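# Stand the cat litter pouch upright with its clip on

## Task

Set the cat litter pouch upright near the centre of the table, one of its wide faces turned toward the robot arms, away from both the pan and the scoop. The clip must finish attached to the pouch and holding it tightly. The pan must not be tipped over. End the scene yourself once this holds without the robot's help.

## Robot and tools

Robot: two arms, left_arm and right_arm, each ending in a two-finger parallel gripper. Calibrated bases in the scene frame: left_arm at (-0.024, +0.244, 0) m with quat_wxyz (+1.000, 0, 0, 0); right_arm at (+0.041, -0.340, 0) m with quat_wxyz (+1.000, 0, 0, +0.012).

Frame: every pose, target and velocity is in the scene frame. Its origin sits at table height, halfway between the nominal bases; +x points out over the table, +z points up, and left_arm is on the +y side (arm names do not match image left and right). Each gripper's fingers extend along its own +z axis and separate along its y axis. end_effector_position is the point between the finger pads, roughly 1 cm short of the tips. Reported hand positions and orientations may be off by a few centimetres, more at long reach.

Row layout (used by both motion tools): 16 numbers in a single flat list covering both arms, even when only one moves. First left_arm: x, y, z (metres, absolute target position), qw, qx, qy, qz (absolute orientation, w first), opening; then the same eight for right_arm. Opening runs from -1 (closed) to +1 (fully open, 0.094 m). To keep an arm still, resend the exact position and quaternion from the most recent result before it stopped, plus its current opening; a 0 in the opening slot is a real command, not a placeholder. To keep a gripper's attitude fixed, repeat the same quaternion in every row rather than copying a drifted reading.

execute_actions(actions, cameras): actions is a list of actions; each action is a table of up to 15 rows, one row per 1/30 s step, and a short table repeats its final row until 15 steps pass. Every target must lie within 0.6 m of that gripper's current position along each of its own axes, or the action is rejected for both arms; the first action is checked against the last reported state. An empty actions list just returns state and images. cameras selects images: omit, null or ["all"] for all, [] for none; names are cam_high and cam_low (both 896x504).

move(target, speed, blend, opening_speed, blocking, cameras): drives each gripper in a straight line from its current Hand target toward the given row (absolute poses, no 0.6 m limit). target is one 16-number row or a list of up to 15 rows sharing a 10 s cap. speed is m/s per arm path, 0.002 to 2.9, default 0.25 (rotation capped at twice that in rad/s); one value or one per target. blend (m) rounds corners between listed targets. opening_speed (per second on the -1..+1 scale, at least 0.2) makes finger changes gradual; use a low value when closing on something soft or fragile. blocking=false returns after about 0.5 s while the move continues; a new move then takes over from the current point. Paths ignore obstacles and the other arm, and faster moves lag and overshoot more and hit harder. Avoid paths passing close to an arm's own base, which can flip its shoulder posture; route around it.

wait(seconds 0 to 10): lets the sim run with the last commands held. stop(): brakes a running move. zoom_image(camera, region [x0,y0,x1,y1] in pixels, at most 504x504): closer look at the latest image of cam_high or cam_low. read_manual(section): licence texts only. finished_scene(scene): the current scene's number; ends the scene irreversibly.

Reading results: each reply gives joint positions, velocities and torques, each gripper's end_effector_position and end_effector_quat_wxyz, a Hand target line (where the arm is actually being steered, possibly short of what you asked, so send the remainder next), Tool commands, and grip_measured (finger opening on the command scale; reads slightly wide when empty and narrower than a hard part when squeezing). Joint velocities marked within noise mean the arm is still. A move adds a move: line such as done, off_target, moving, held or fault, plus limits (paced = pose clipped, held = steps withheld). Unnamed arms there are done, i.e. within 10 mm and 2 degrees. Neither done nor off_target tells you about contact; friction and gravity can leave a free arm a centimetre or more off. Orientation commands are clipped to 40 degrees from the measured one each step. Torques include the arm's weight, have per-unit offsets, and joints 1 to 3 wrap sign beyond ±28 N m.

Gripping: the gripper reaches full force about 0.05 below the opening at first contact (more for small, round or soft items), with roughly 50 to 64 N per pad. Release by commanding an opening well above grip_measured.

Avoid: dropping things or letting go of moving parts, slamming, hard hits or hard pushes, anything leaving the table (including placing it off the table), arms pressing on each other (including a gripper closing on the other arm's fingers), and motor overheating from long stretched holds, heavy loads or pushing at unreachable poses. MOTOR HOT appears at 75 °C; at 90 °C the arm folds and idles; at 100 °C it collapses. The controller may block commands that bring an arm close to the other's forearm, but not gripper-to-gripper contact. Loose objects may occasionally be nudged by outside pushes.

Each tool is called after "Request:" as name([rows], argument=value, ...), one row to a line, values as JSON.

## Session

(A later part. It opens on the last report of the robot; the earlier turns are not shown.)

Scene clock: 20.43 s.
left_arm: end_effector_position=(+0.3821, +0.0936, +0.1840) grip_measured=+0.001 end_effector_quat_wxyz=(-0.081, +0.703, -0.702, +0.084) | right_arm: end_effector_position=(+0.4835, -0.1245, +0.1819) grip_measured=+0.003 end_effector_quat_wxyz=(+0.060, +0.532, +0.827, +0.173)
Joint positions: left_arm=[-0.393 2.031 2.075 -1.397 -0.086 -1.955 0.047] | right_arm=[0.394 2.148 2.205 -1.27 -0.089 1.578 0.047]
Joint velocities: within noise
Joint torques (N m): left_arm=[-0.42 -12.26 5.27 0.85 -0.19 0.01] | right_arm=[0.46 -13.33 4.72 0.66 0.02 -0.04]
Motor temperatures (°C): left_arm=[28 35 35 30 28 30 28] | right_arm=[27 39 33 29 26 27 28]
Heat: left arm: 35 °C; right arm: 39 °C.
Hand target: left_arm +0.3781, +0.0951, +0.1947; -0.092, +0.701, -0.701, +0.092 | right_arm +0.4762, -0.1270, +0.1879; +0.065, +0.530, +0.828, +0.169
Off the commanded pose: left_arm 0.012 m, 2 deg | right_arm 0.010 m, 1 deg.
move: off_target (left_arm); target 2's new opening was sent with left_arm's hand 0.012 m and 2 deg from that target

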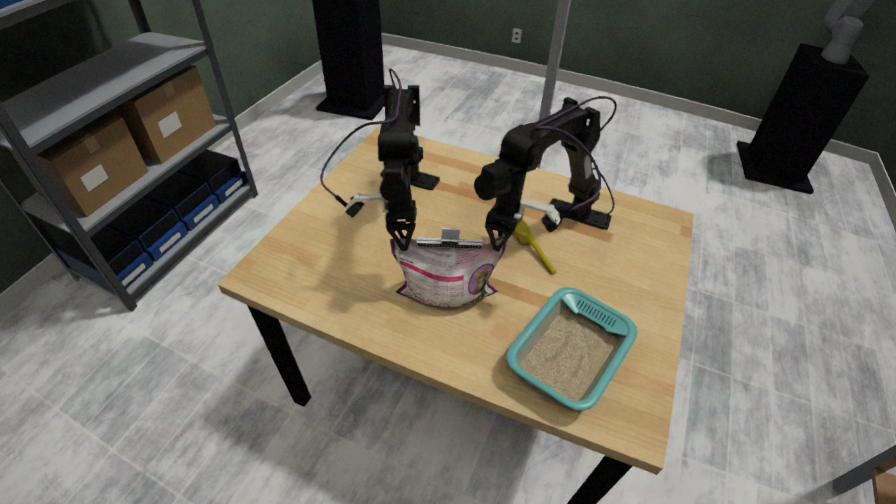

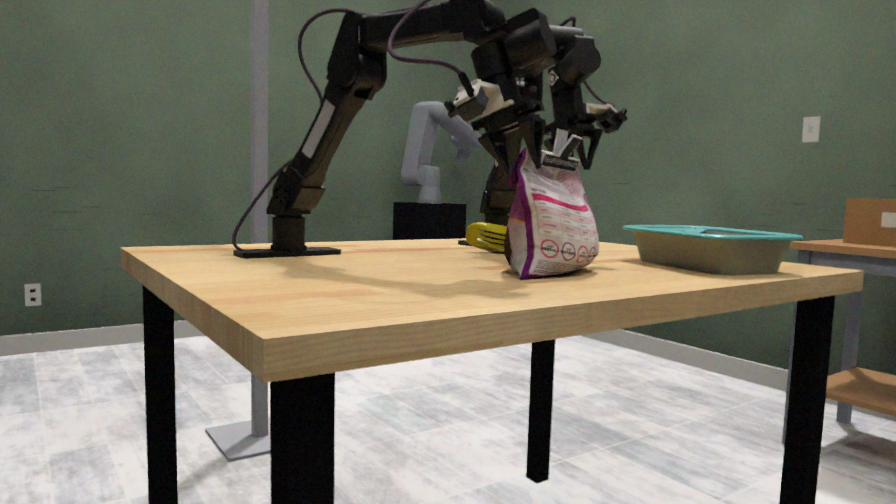

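Now close slowly.

Request:
move([
  [0.376,0.093,0.190,0.0923,-0.7010,0.7010,-0.0923,-1, 0.472,-0.128,0.188,0.065,0.53,0.828,0.169,-1],
], speed=0.05, opening_speed=0.45)

Request:
zoom_image(camera="cam_high", region=[370, 190, 530, 310])

Request:
zoom_image(camera="cam_low", region=[490, 80, 640, 200])

Scene clock: 22.97 s.
left_arm: end_effector_position=(+0.3797, +0.0928, +0.1766) grip_measured=-0.986 end_effector_quat_wxyz=(-0.081, +0.705, -0.699, +0.081) | right_arm: end_effector_position=(+0.4792, -0.1272, +0.1807) grip_measured=-0.974 end_effector_quat_wxyz=(+0.060, +0.533, +0.827, +0.170)
Joint positions: left_arm=[-0.398 2.02 2.03 -1.369 -0.089 -1.968 0.001] | right_arm=[0.394 2.127 2.17 -1.262 -0.085 1.579 0.001]
Joint velocities: within noise
Joint torques (N m): left_arm=[-0.64 -12.31 5.97 0.8 -0.21 0.06] | right_arm=[0.8 -13.26 4.83 0.74 0.02 0.01]
Motor temperatures (°C): left_arm=[28 36 35 30 28 30 28] | right_arm=[27 40 32 29 26 27 28]
Heat: left arm: 36 °C; right arm: 40 °C.
Hand target: left_arm +0.3760, +0.0930, +0.1897; -0.092, +0.701, -0.701, +0.092 | right_arm +0.4722, -0.1281, +0.1878; +0.065, +0.530, +0.828, +0.169
Off the commanded pose: left_arm 0.014 m, 2 deg | right_arm 0.010 m, 1 deg.
move: off_target (left_arm)

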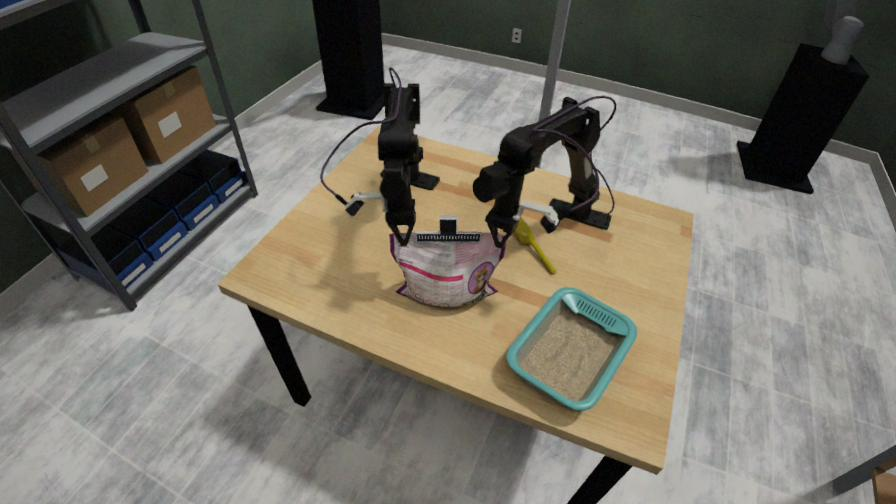

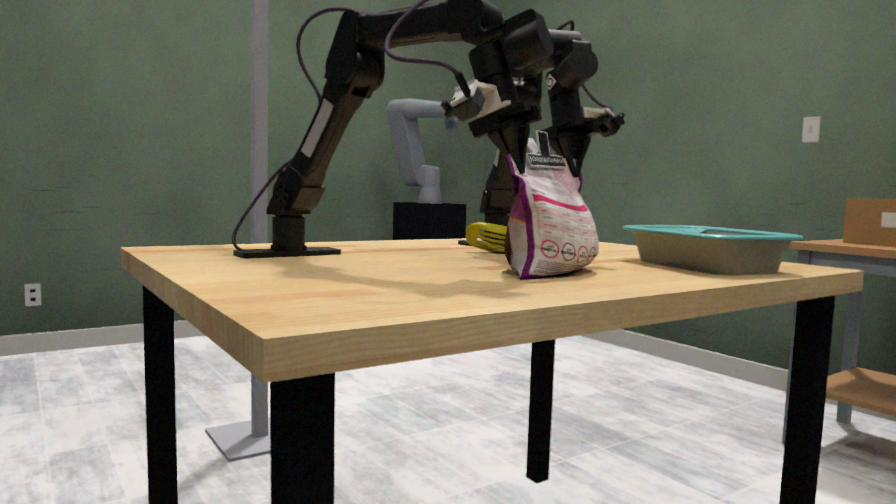

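Scaled by 3.150.

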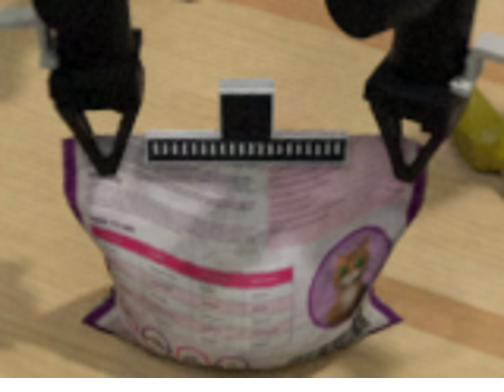

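Scaled by 3.360.

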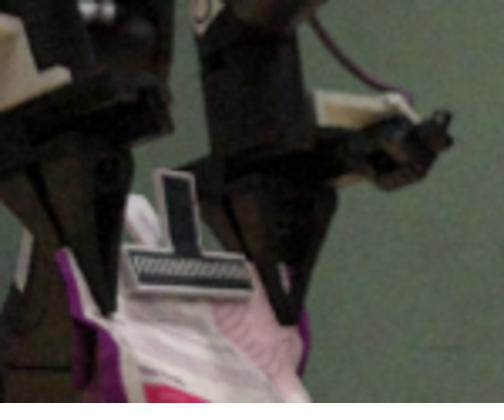

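Request:
move([
  [0.374,0.094,0.235,0.0923,-0.7010,0.7010,-0.0923,-1, 0.470,-0.128,0.235,0.065,0.53,0.828,0.169,-1],
], speed=0.08)

Request:
zoom_image(camera="cam_high", region=[370, 190, 530, 310])

Request:
zoom_image(camera="cam_low", region=[470, 100, 650, 290])

Scene clock: 24.90 s.
left_arm: end_effector_position=(+0.3662, +0.0948, +0.2187) grip_measured=-0.986 end_effector_quat_wxyz=(-0.074, +0.704, -0.703, +0.072) | right_arm: end_effector_position=(+0.4583, -0.1324, +0.2168) grip_measured=-0.977 end_effector_quat_wxyz=(+0.038, +0.535, +0.832, +0.139)
Joint positions: left_arm=[-0.403 2.06 2.273 -1.594 -0.082 -1.968 0.001] | right_arm=[0.402 2.223 2.509 -1.58 -0.087 1.581 0.001]
Joint velocities: within noise
Joint torques (N m): left_arm=[-0.27 -9.83 10 0.81 -0.3 0.07] | right_arm=[0.05 -11.48 9.94 0.91 0.03 -0.03]
Motor temperatures (°C): left_arm=[28 36 36 30 28 30 28] | right_arm=[27 40 33 29 26 27 28]
Heat: left arm: 36 °C; right arm: 40 °C.
Hand target: left_arm +0.3733, +0.0942, +0.2348; -0.094, +0.701, -0.701, +0.096 | right_arm +0.4692, -0.1283, +0.2350; +0.065, +0.530, +0.828, +0.170
Off the commanded pose: left_arm 0.018 m, 3 deg | right_arm 0.022 m, 5 deg.
joint read past its limit (left arm) — joint 4 (wrist pitch), lower limit.
joint read past its limit (right arm) — joint 4 (wrist pitch), lower limit.
joint sent to its limit (left arm) — joint 4 (wrist pitch), lower limit. The joint targets still meet the commanded pose.
move: off_target (left_arm, right_arm)

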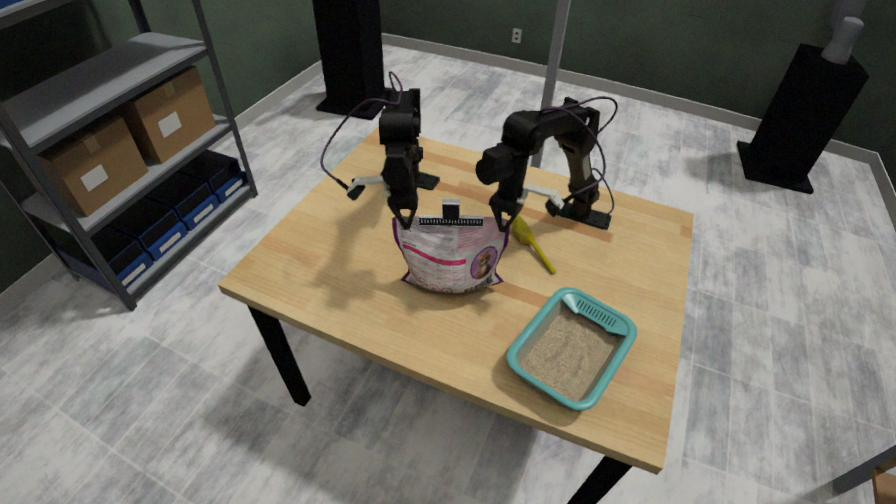

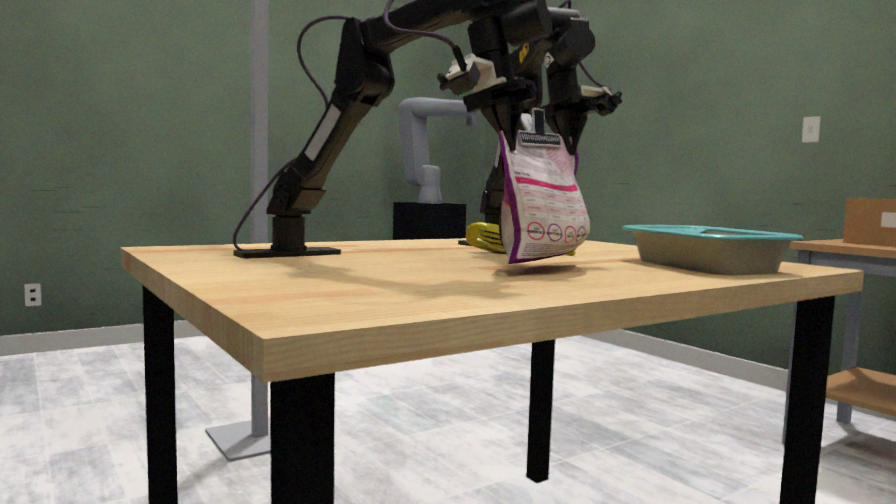

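Scaled by 3.150.

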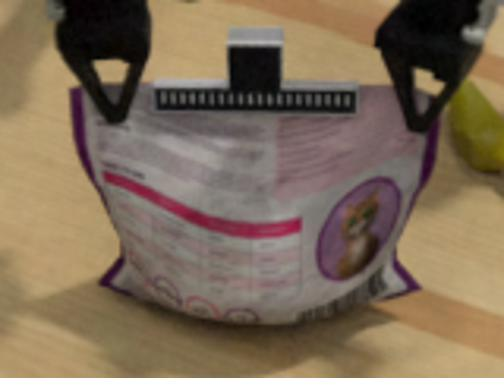

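Scaled by 2.653.

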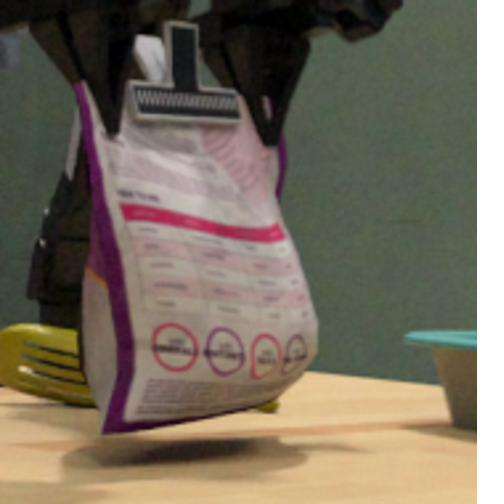

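Request:
move([
  [0.325,0.110,0.240,0.0857,-0.6504,0.7482,-0.0985,-1, 0.375,-0.120,0.24,0.043,0.555,0.825,0.12,-1],
  [0.278,0.122,0.240,0.0857,-0.6504,0.7482,-0.0985,-1, 0.283,-0.118,0.238,0.025,0.570,0.815,0.102,-1],
], speed=0.12, blend=0.03)

Request:
zoom_image(camera="cam_high", region=[400, 160, 580, 300])

Request:
zoom_image(camera="cam_low", region=[420, 100, 620, 290])

Scene clock: 27.40 s.
left_arm: end_effector_position=(+0.2752, +0.1205, +0.2241) grip_measured=-0.986 end_effector_quat_wxyz=(+0.060, -0.653, +0.752, -0.070) | right_arm: end_effector_position=(+0.2851, -0.1159, +0.2231) grip_measured=-0.977 end_effector_quat_wxyz=(+0.013, +0.575, +0.814, +0.076)
Joint positions: left_arm=[-0.423 1.659 1.77 -1.505 -0.05 -1.848 0.001] | right_arm=[0.71 1.711 1.83 -1.535 -0.009 1.964 0.001]
Joint velocities: within noise
Joint torques (N m): left_arm=[-0.5 -9.65 6.5 1.03 -0.32 -0.04] | right_arm=[0.5 -10.74 5.79 0.53 0.07 -0.04]
Motor temperatures (°C): left_arm=[28 37 36 30 28 30 28] | right_arm=[27 41 33 29 26 27 28]
Heat: left arm: 37 °C; right arm: 41 °C.
Hand target: left_arm +0.2775, +0.1221, +0.2400; +0.085, -0.651, +0.748, -0.098 | right_arm +0.2828, -0.1181, +0.2378; +0.025, +0.570, +0.815, +0.102
Off the commanded pose: left_arm 0.016 m, 4 deg | right_arm 0.015 m, 3 deg.
move: off_target (left_arm, right_arm)

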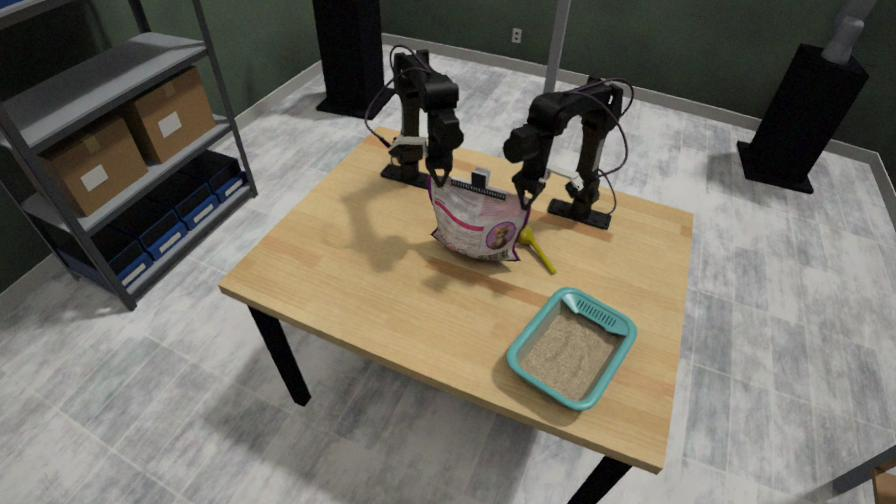

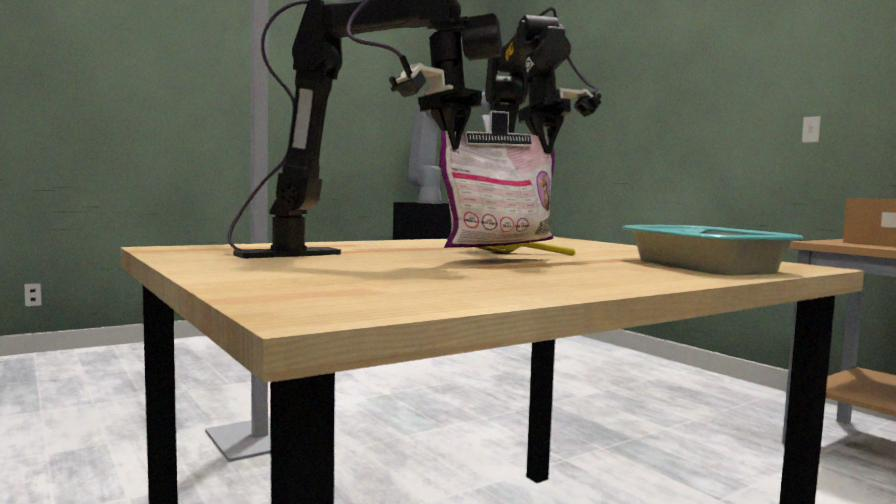

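Scaled by 2.800.

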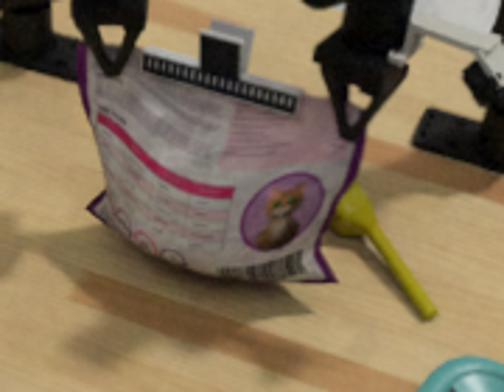

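Scaled by 2.520.

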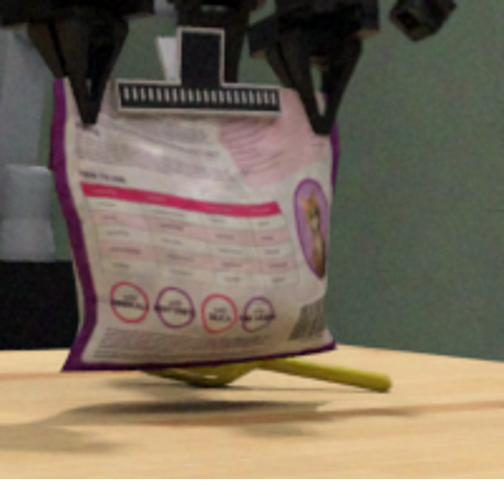

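Request:
move([
  [0.278,0.111,0.228,0.0857,-0.6504,0.7482,-0.0985,-1, 0.280,-0.129,0.226,0.025,0.570,0.815,0.102,-1],
  [0.278,0.111,0.176,0.0857,-0.6504,0.7482,-0.0985,-1, 0.280,-0.129,0.176,0.025,0.570,0.815,0.102,-1],
], speed=0.06)

Request:
zoom_image(camera="cam_high", region=[400, 160, 580, 300])

Request:
zoom_image(camera="cam_low", region=[420, 100, 620, 290])

Scene clock: 29.40 s.
left_arm: end_effector_position=(+0.2770, +0.1085, +0.1747) grip_measured=-0.986 end_effector_quat_wxyz=(+0.074, -0.651, +0.750, -0.094) | right_arm: end_effector_position=(+0.2818, -0.1236, +0.1754) grip_measured=-0.977 end_effector_quat_wxyz=(+0.021, +0.572, +0.814, +0.101)
Joint positions: left_arm=[-0.46 1.583 1.477 -1.234 -0.063 -1.882 0.001] | right_arm=[0.702 1.582 1.485 -1.266 -0.005 1.951 0.001]
Joint velocities: within noise
Joint torques (N m): left_arm=[-0.12 -7.13 5.2 1.04 -0.27 -0.04] | right_arm=[-0.8 -7.73 4.77 0.54 0.01 -0.12]
Motor temperatures (°C): left_arm=[28 37 35 30 28 30 28] | right_arm=[27 40 33 29 26 27 28]
Heat: left arm: 37 °C; right arm: 40 °C.
Hand target: left_arm +0.2780, +0.1110, +0.1761; +0.086, -0.651, +0.748, -0.098 | right_arm +0.2800, -0.1289, +0.1759; +0.025, +0.570, +0.815, +0.102
Off the commanded pose: left_arm 0.003 m, 2 deg | right_arm 0.006 m, 0 deg.
move: done

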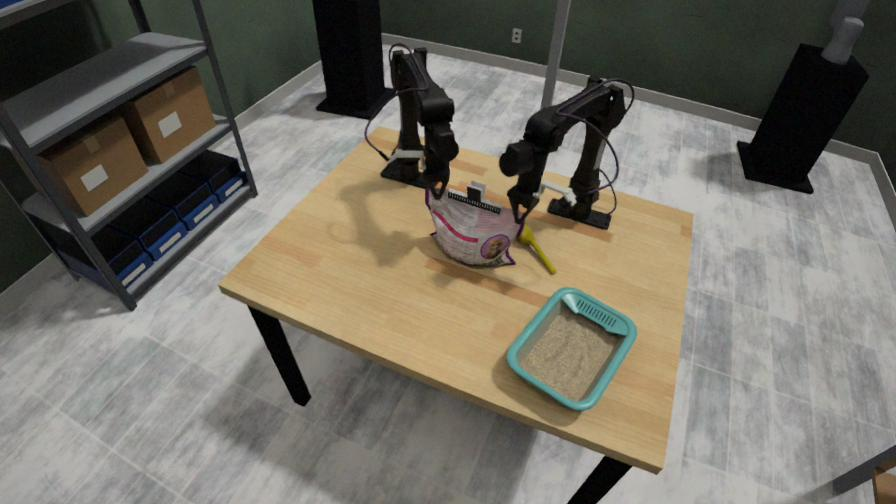

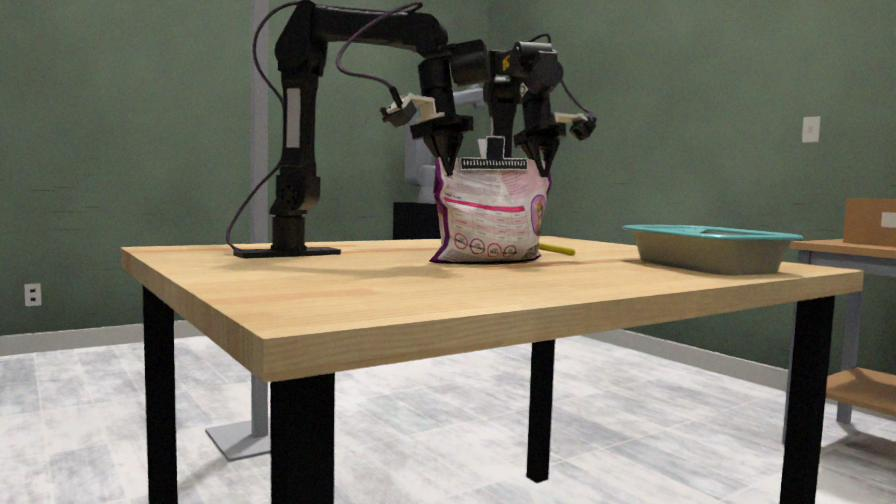

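Scaled by 2.800.

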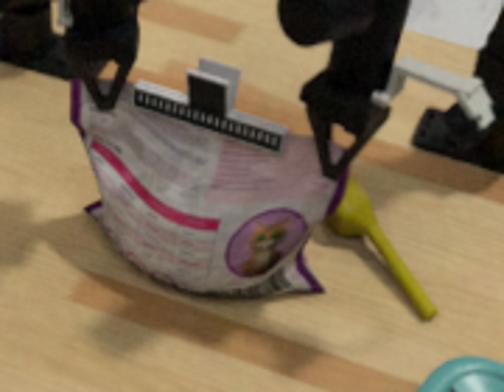

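Scaled by 2.520.

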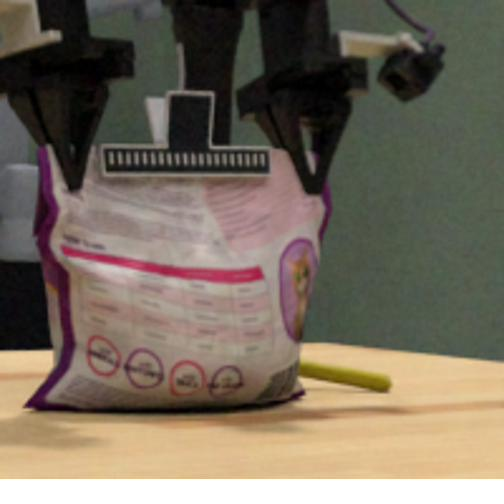

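Request:
move([
  [0.278,0.111,0.180,0.0857,-0.6504,0.7482,-0.0985,-0.3, 0.280,-0.129,0.180,0.025,0.570,0.815,0.102,-0.3],
], speed=0.05, opening_speed=0.3)

Request:
zoom_image(camera="cam_low", region=[420, 100, 620, 290])

Request:
zoom_image(camera="cam_high", region=[400, 160, 580, 300])

Scene clock: 36.83 s.
left_arm: end_effector_position=(+0.2773, +0.1090, +0.1748) grip_measured=-0.301 end_effector_quat_wxyz=(+0.075, -0.651, +0.750, -0.093) | right_arm: end_effector_position=(+0.2817, -0.1234, +0.1754) grip_measured=-0.303 end_effector_quat_wxyz=(+0.021, +0.570, +0.815, +0.102)
Joint positions: left_arm=[-0.46 1.583 1.477 -1.234 -0.066 -1.882 0.033] | right_arm=[0.702 1.582 1.485 -1.266 -0.006 1.948 0.033]
Joint velocities: within noise
Joint torques (N m): left_arm=[-0.08 -7.06 6.75 0.85 -0.27 -0.01] | right_arm=[-0.61 -7.66 6.06 0.4 0 -0.12]
Motor temperatures (°C): left_arm=[28 34 35 30 28 30 28] | right_arm=[27 39 33 29 26 27 28]
Heat: left arm: 35 °C; right arm: 39 °C.
Hand target: left_arm +0.2780, +0.1110, +0.1801; +0.086, -0.651, +0.748, -0.099 | right_arm +0.2800, -0.1289, +0.1799; +0.025, +0.570, +0.815, +0.102
Off the commanded pose: left_arm 0.006 m, 1 deg | right_arm 0.007 m, 0 deg.
move: done

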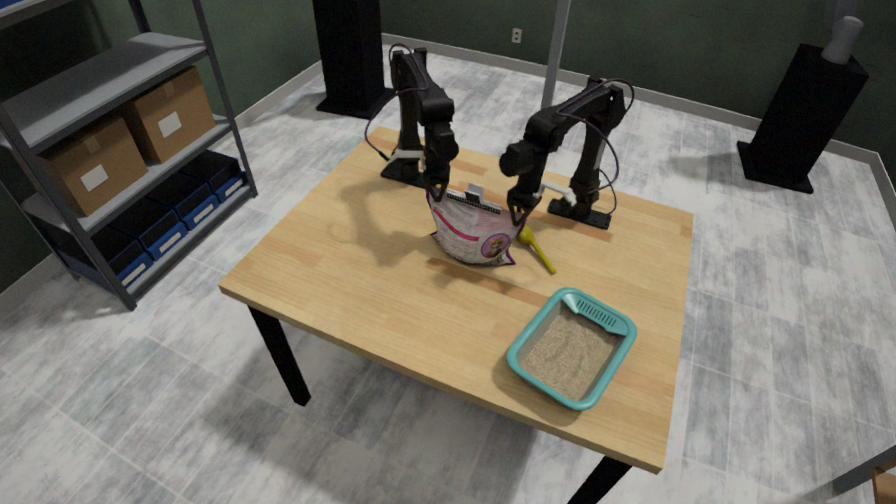

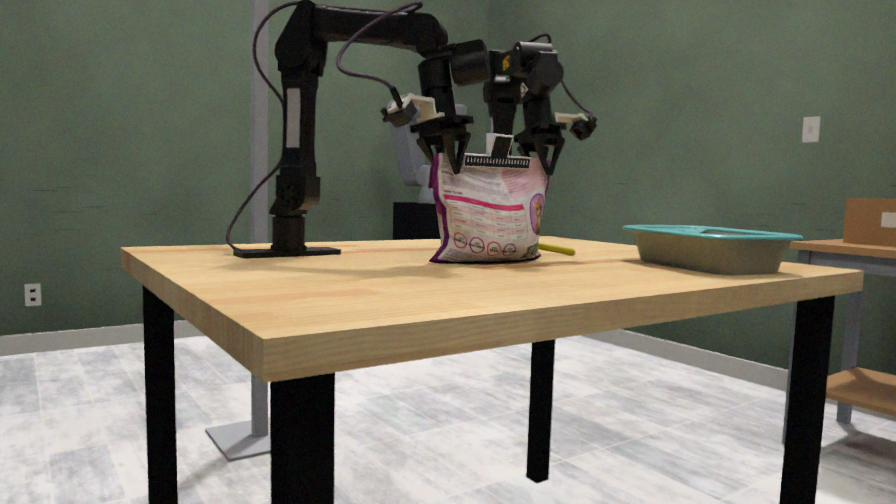

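Scaled by 2.520.

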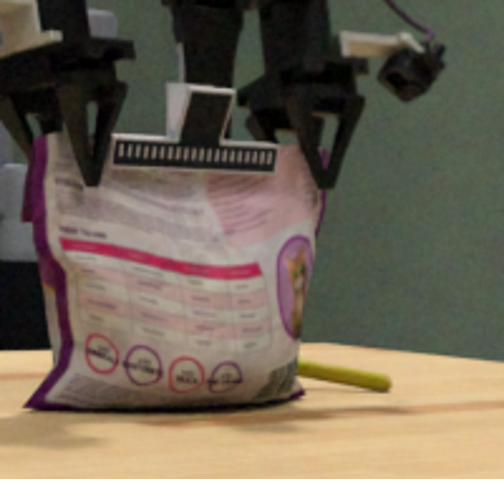

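Scaled by 2.800.

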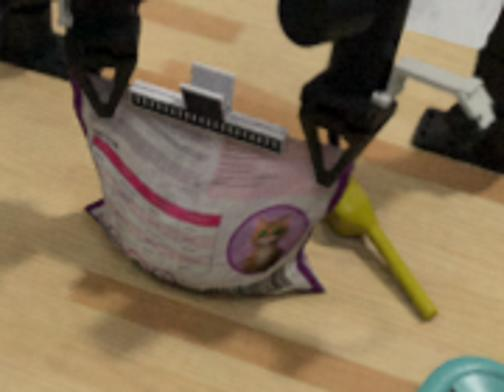

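Retreat.

Request:
move([
  [0.265,0.115,0.257,0.0857,-0.6504,0.7482,-0.0985,-0.3, 0.268,-0.138,0.257,0.025,0.570,0.815,0.102,-0.3],
  [0.21,0.25,0.26,0.0857,-0.6504,0.7482,-0.0985,-0.3, 0.23,-0.27,0.26,0.06,0.565,0.81,0.15,-0.3],
], speed=[0.12,0.25])

Request:
zoom_image(camera="cam_low", region=[420, 100, 620, 290])

Request:
zoom_image(camera="cam_high", region=[400, 160, 580, 300])

Scene clock: 39.17 s.
left_arm: end_effector_position=(+0.2164, +0.2489, +0.2617) grip_measured=-0.301 end_effector_quat_wxyz=(+0.095, -0.650, +0.746, -0.107) | right_arm: end_effector_position=(+0.2337, -0.2671, +0.2657) grip_measured=-0.303 end_effector_quat_wxyz=(+0.077, +0.563, +0.804, +0.173)
Joint positions: left_arm=[0.053 1.314 1.597 -1.572 0.05 -1.387 0.033] | right_arm=[0.244 1.125 1.472 -1.55 -0.101 1.509 0.033]
Joint velocities: within noise
Joint torques (N m): left_arm=[0.4 -3.52 5.11 0.78 -0.01 0.1] | right_arm=[-0.9 -1.58 4.26 0.74 -0.08 -0.11]
Motor temperatures (°C): left_arm=[28 34 35 30 28 30 28] | right_arm=[27 39 33 29 26 27 28]
Heat: left arm: 35 °C; right arm: 39 °C.
Hand target: left_arm +0.2102, +0.2499, +0.2597; +0.090, -0.650, +0.748, -0.102 | right_arm +0.2302, -0.2697, +0.2596; +0.070, +0.564, +0.807, +0.161
Off the commanded pose: left_arm 0.007 m, 1 deg | right_arm 0.007 m, 3 deg.
joint sent to its limit (left arm) — joint 4 (wrist pitch), lower limit. The joint targets still meet the commanded pose.
joint sent to its limit (right arm) — joint 4 (wrist pitch), lower limit. The joint targets still meet the commanded pose.
move: off_target (right_arm)

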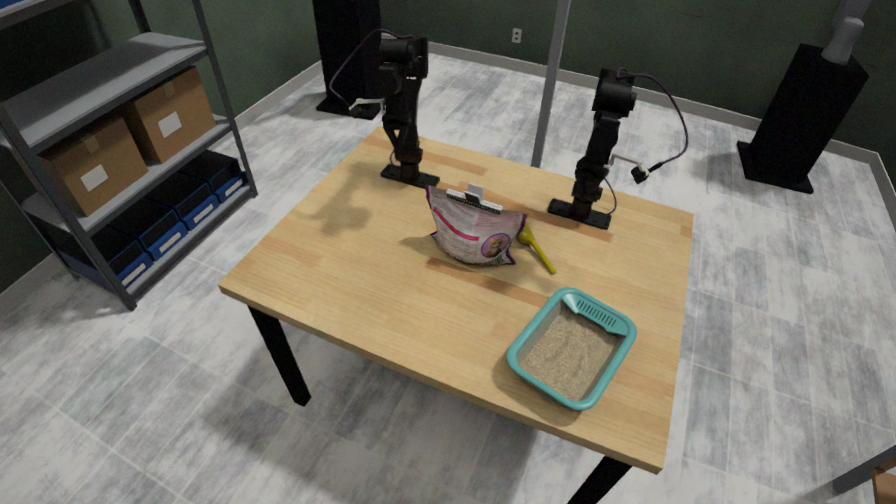

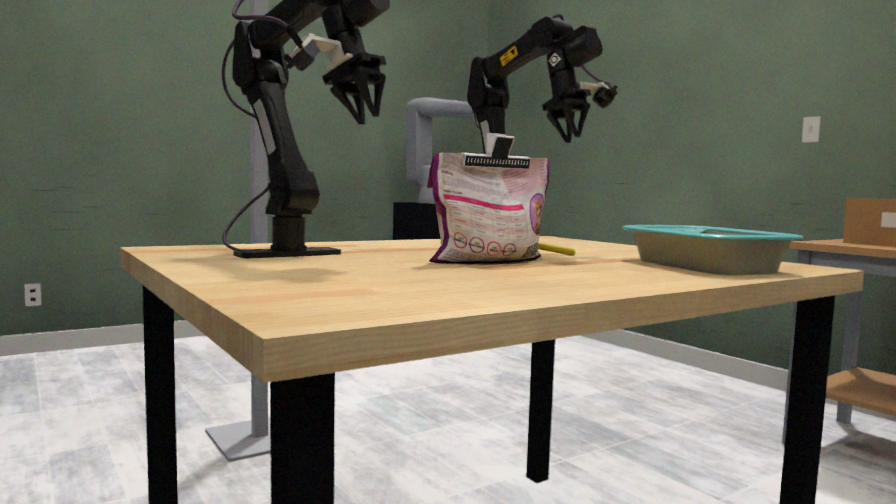

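Scaled by 2.520.

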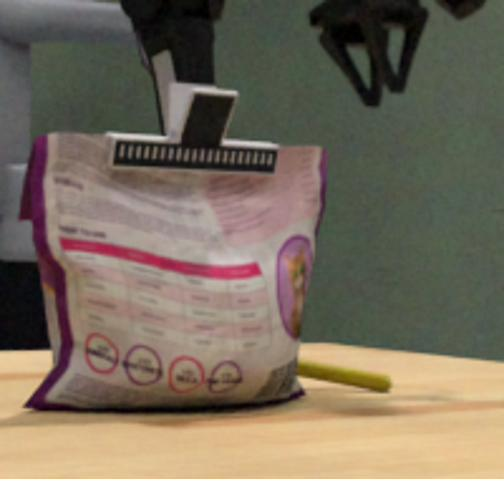

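Scaled by 2.800.

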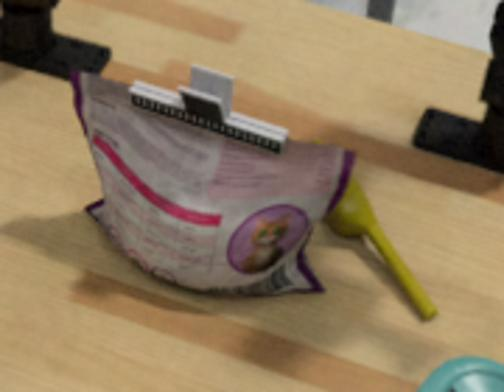

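Request:
wait(seconds=0.7)

Request:
zoom_image(camera="cam_low", region=[420, 100, 620, 290])

Scene clock: 40.07 s.
left_arm: end_effector_position=(+0.2164, +0.2488, +0.2617) grip_measured=-0.301 end_effector_quat_wxyz=(+0.095, -0.650, +0.747, -0.107) | right_arm: end_effector_position=(+0.2336, -0.2671, +0.2657) grip_measured=-0.303 end_effector_quat_wxyz=(+0.077, +0.563, +0.804, +0.173)
Joint positions: left_arm=[0.053 1.314 1.597 -1.572 0.051 -1.386 0.033] | right_arm=[0.244 1.125 1.472 -1.55 -0.101 1.508 0.033]
Joint velocities: within noise
Joint torques (N m): left_arm=[0.57 -3.48 4.97 0.77 0.01 0.13] | right_arm=[-0.77 -1.11 4.07 0.72 -0.08 -0.13]
Motor temperatures (°C): left_arm=[28 34 35 30 28 30 28] | right_arm=[27 39 33 29 26 27 28]
Heat: left arm: 35 °C; right arm: 39 °C.
Hand target: left_arm +0.2102, +0.2499, +0.2597; +0.090, -0.650, +0.748, -0.102 | right_arm +0.2302, -0.2697, +0.2596; +0.070, +0.564, +0.807, +0.161
Tool commands: left_gripper/opening=-0.3 right_gripper/opening=-0.3
Off the commanded pose: left_arm 0.007 m, 1 deg | right_arm 0.007 m, 3 deg.
wait: 0.70 s; at rest from the start

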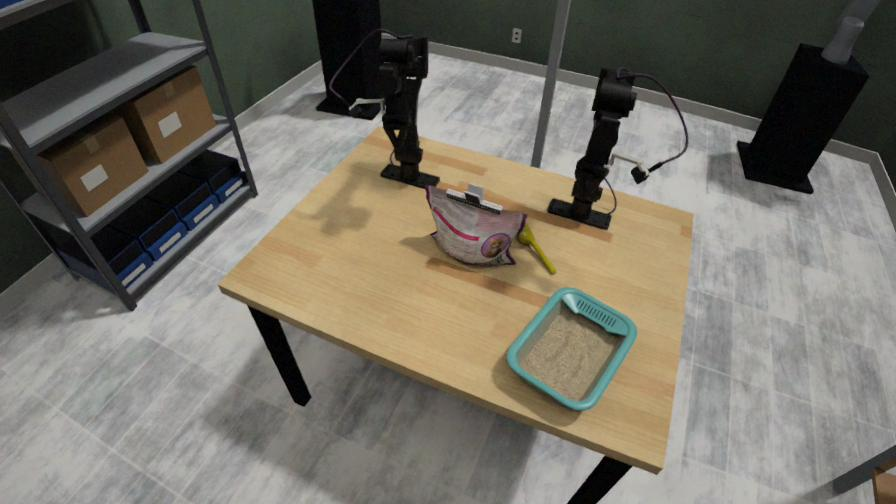

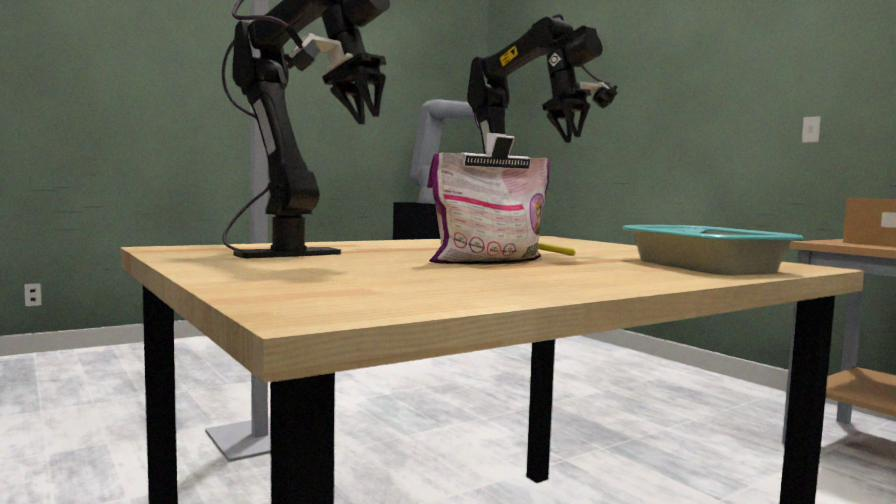

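Scaled by 2.520.

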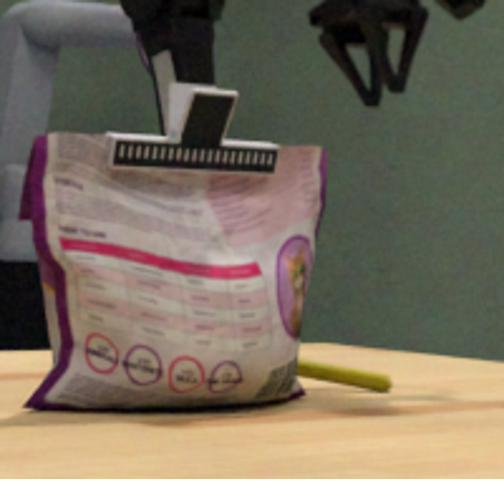

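Request:
finished_scene(scene=3)

The scene is finished: the task was done.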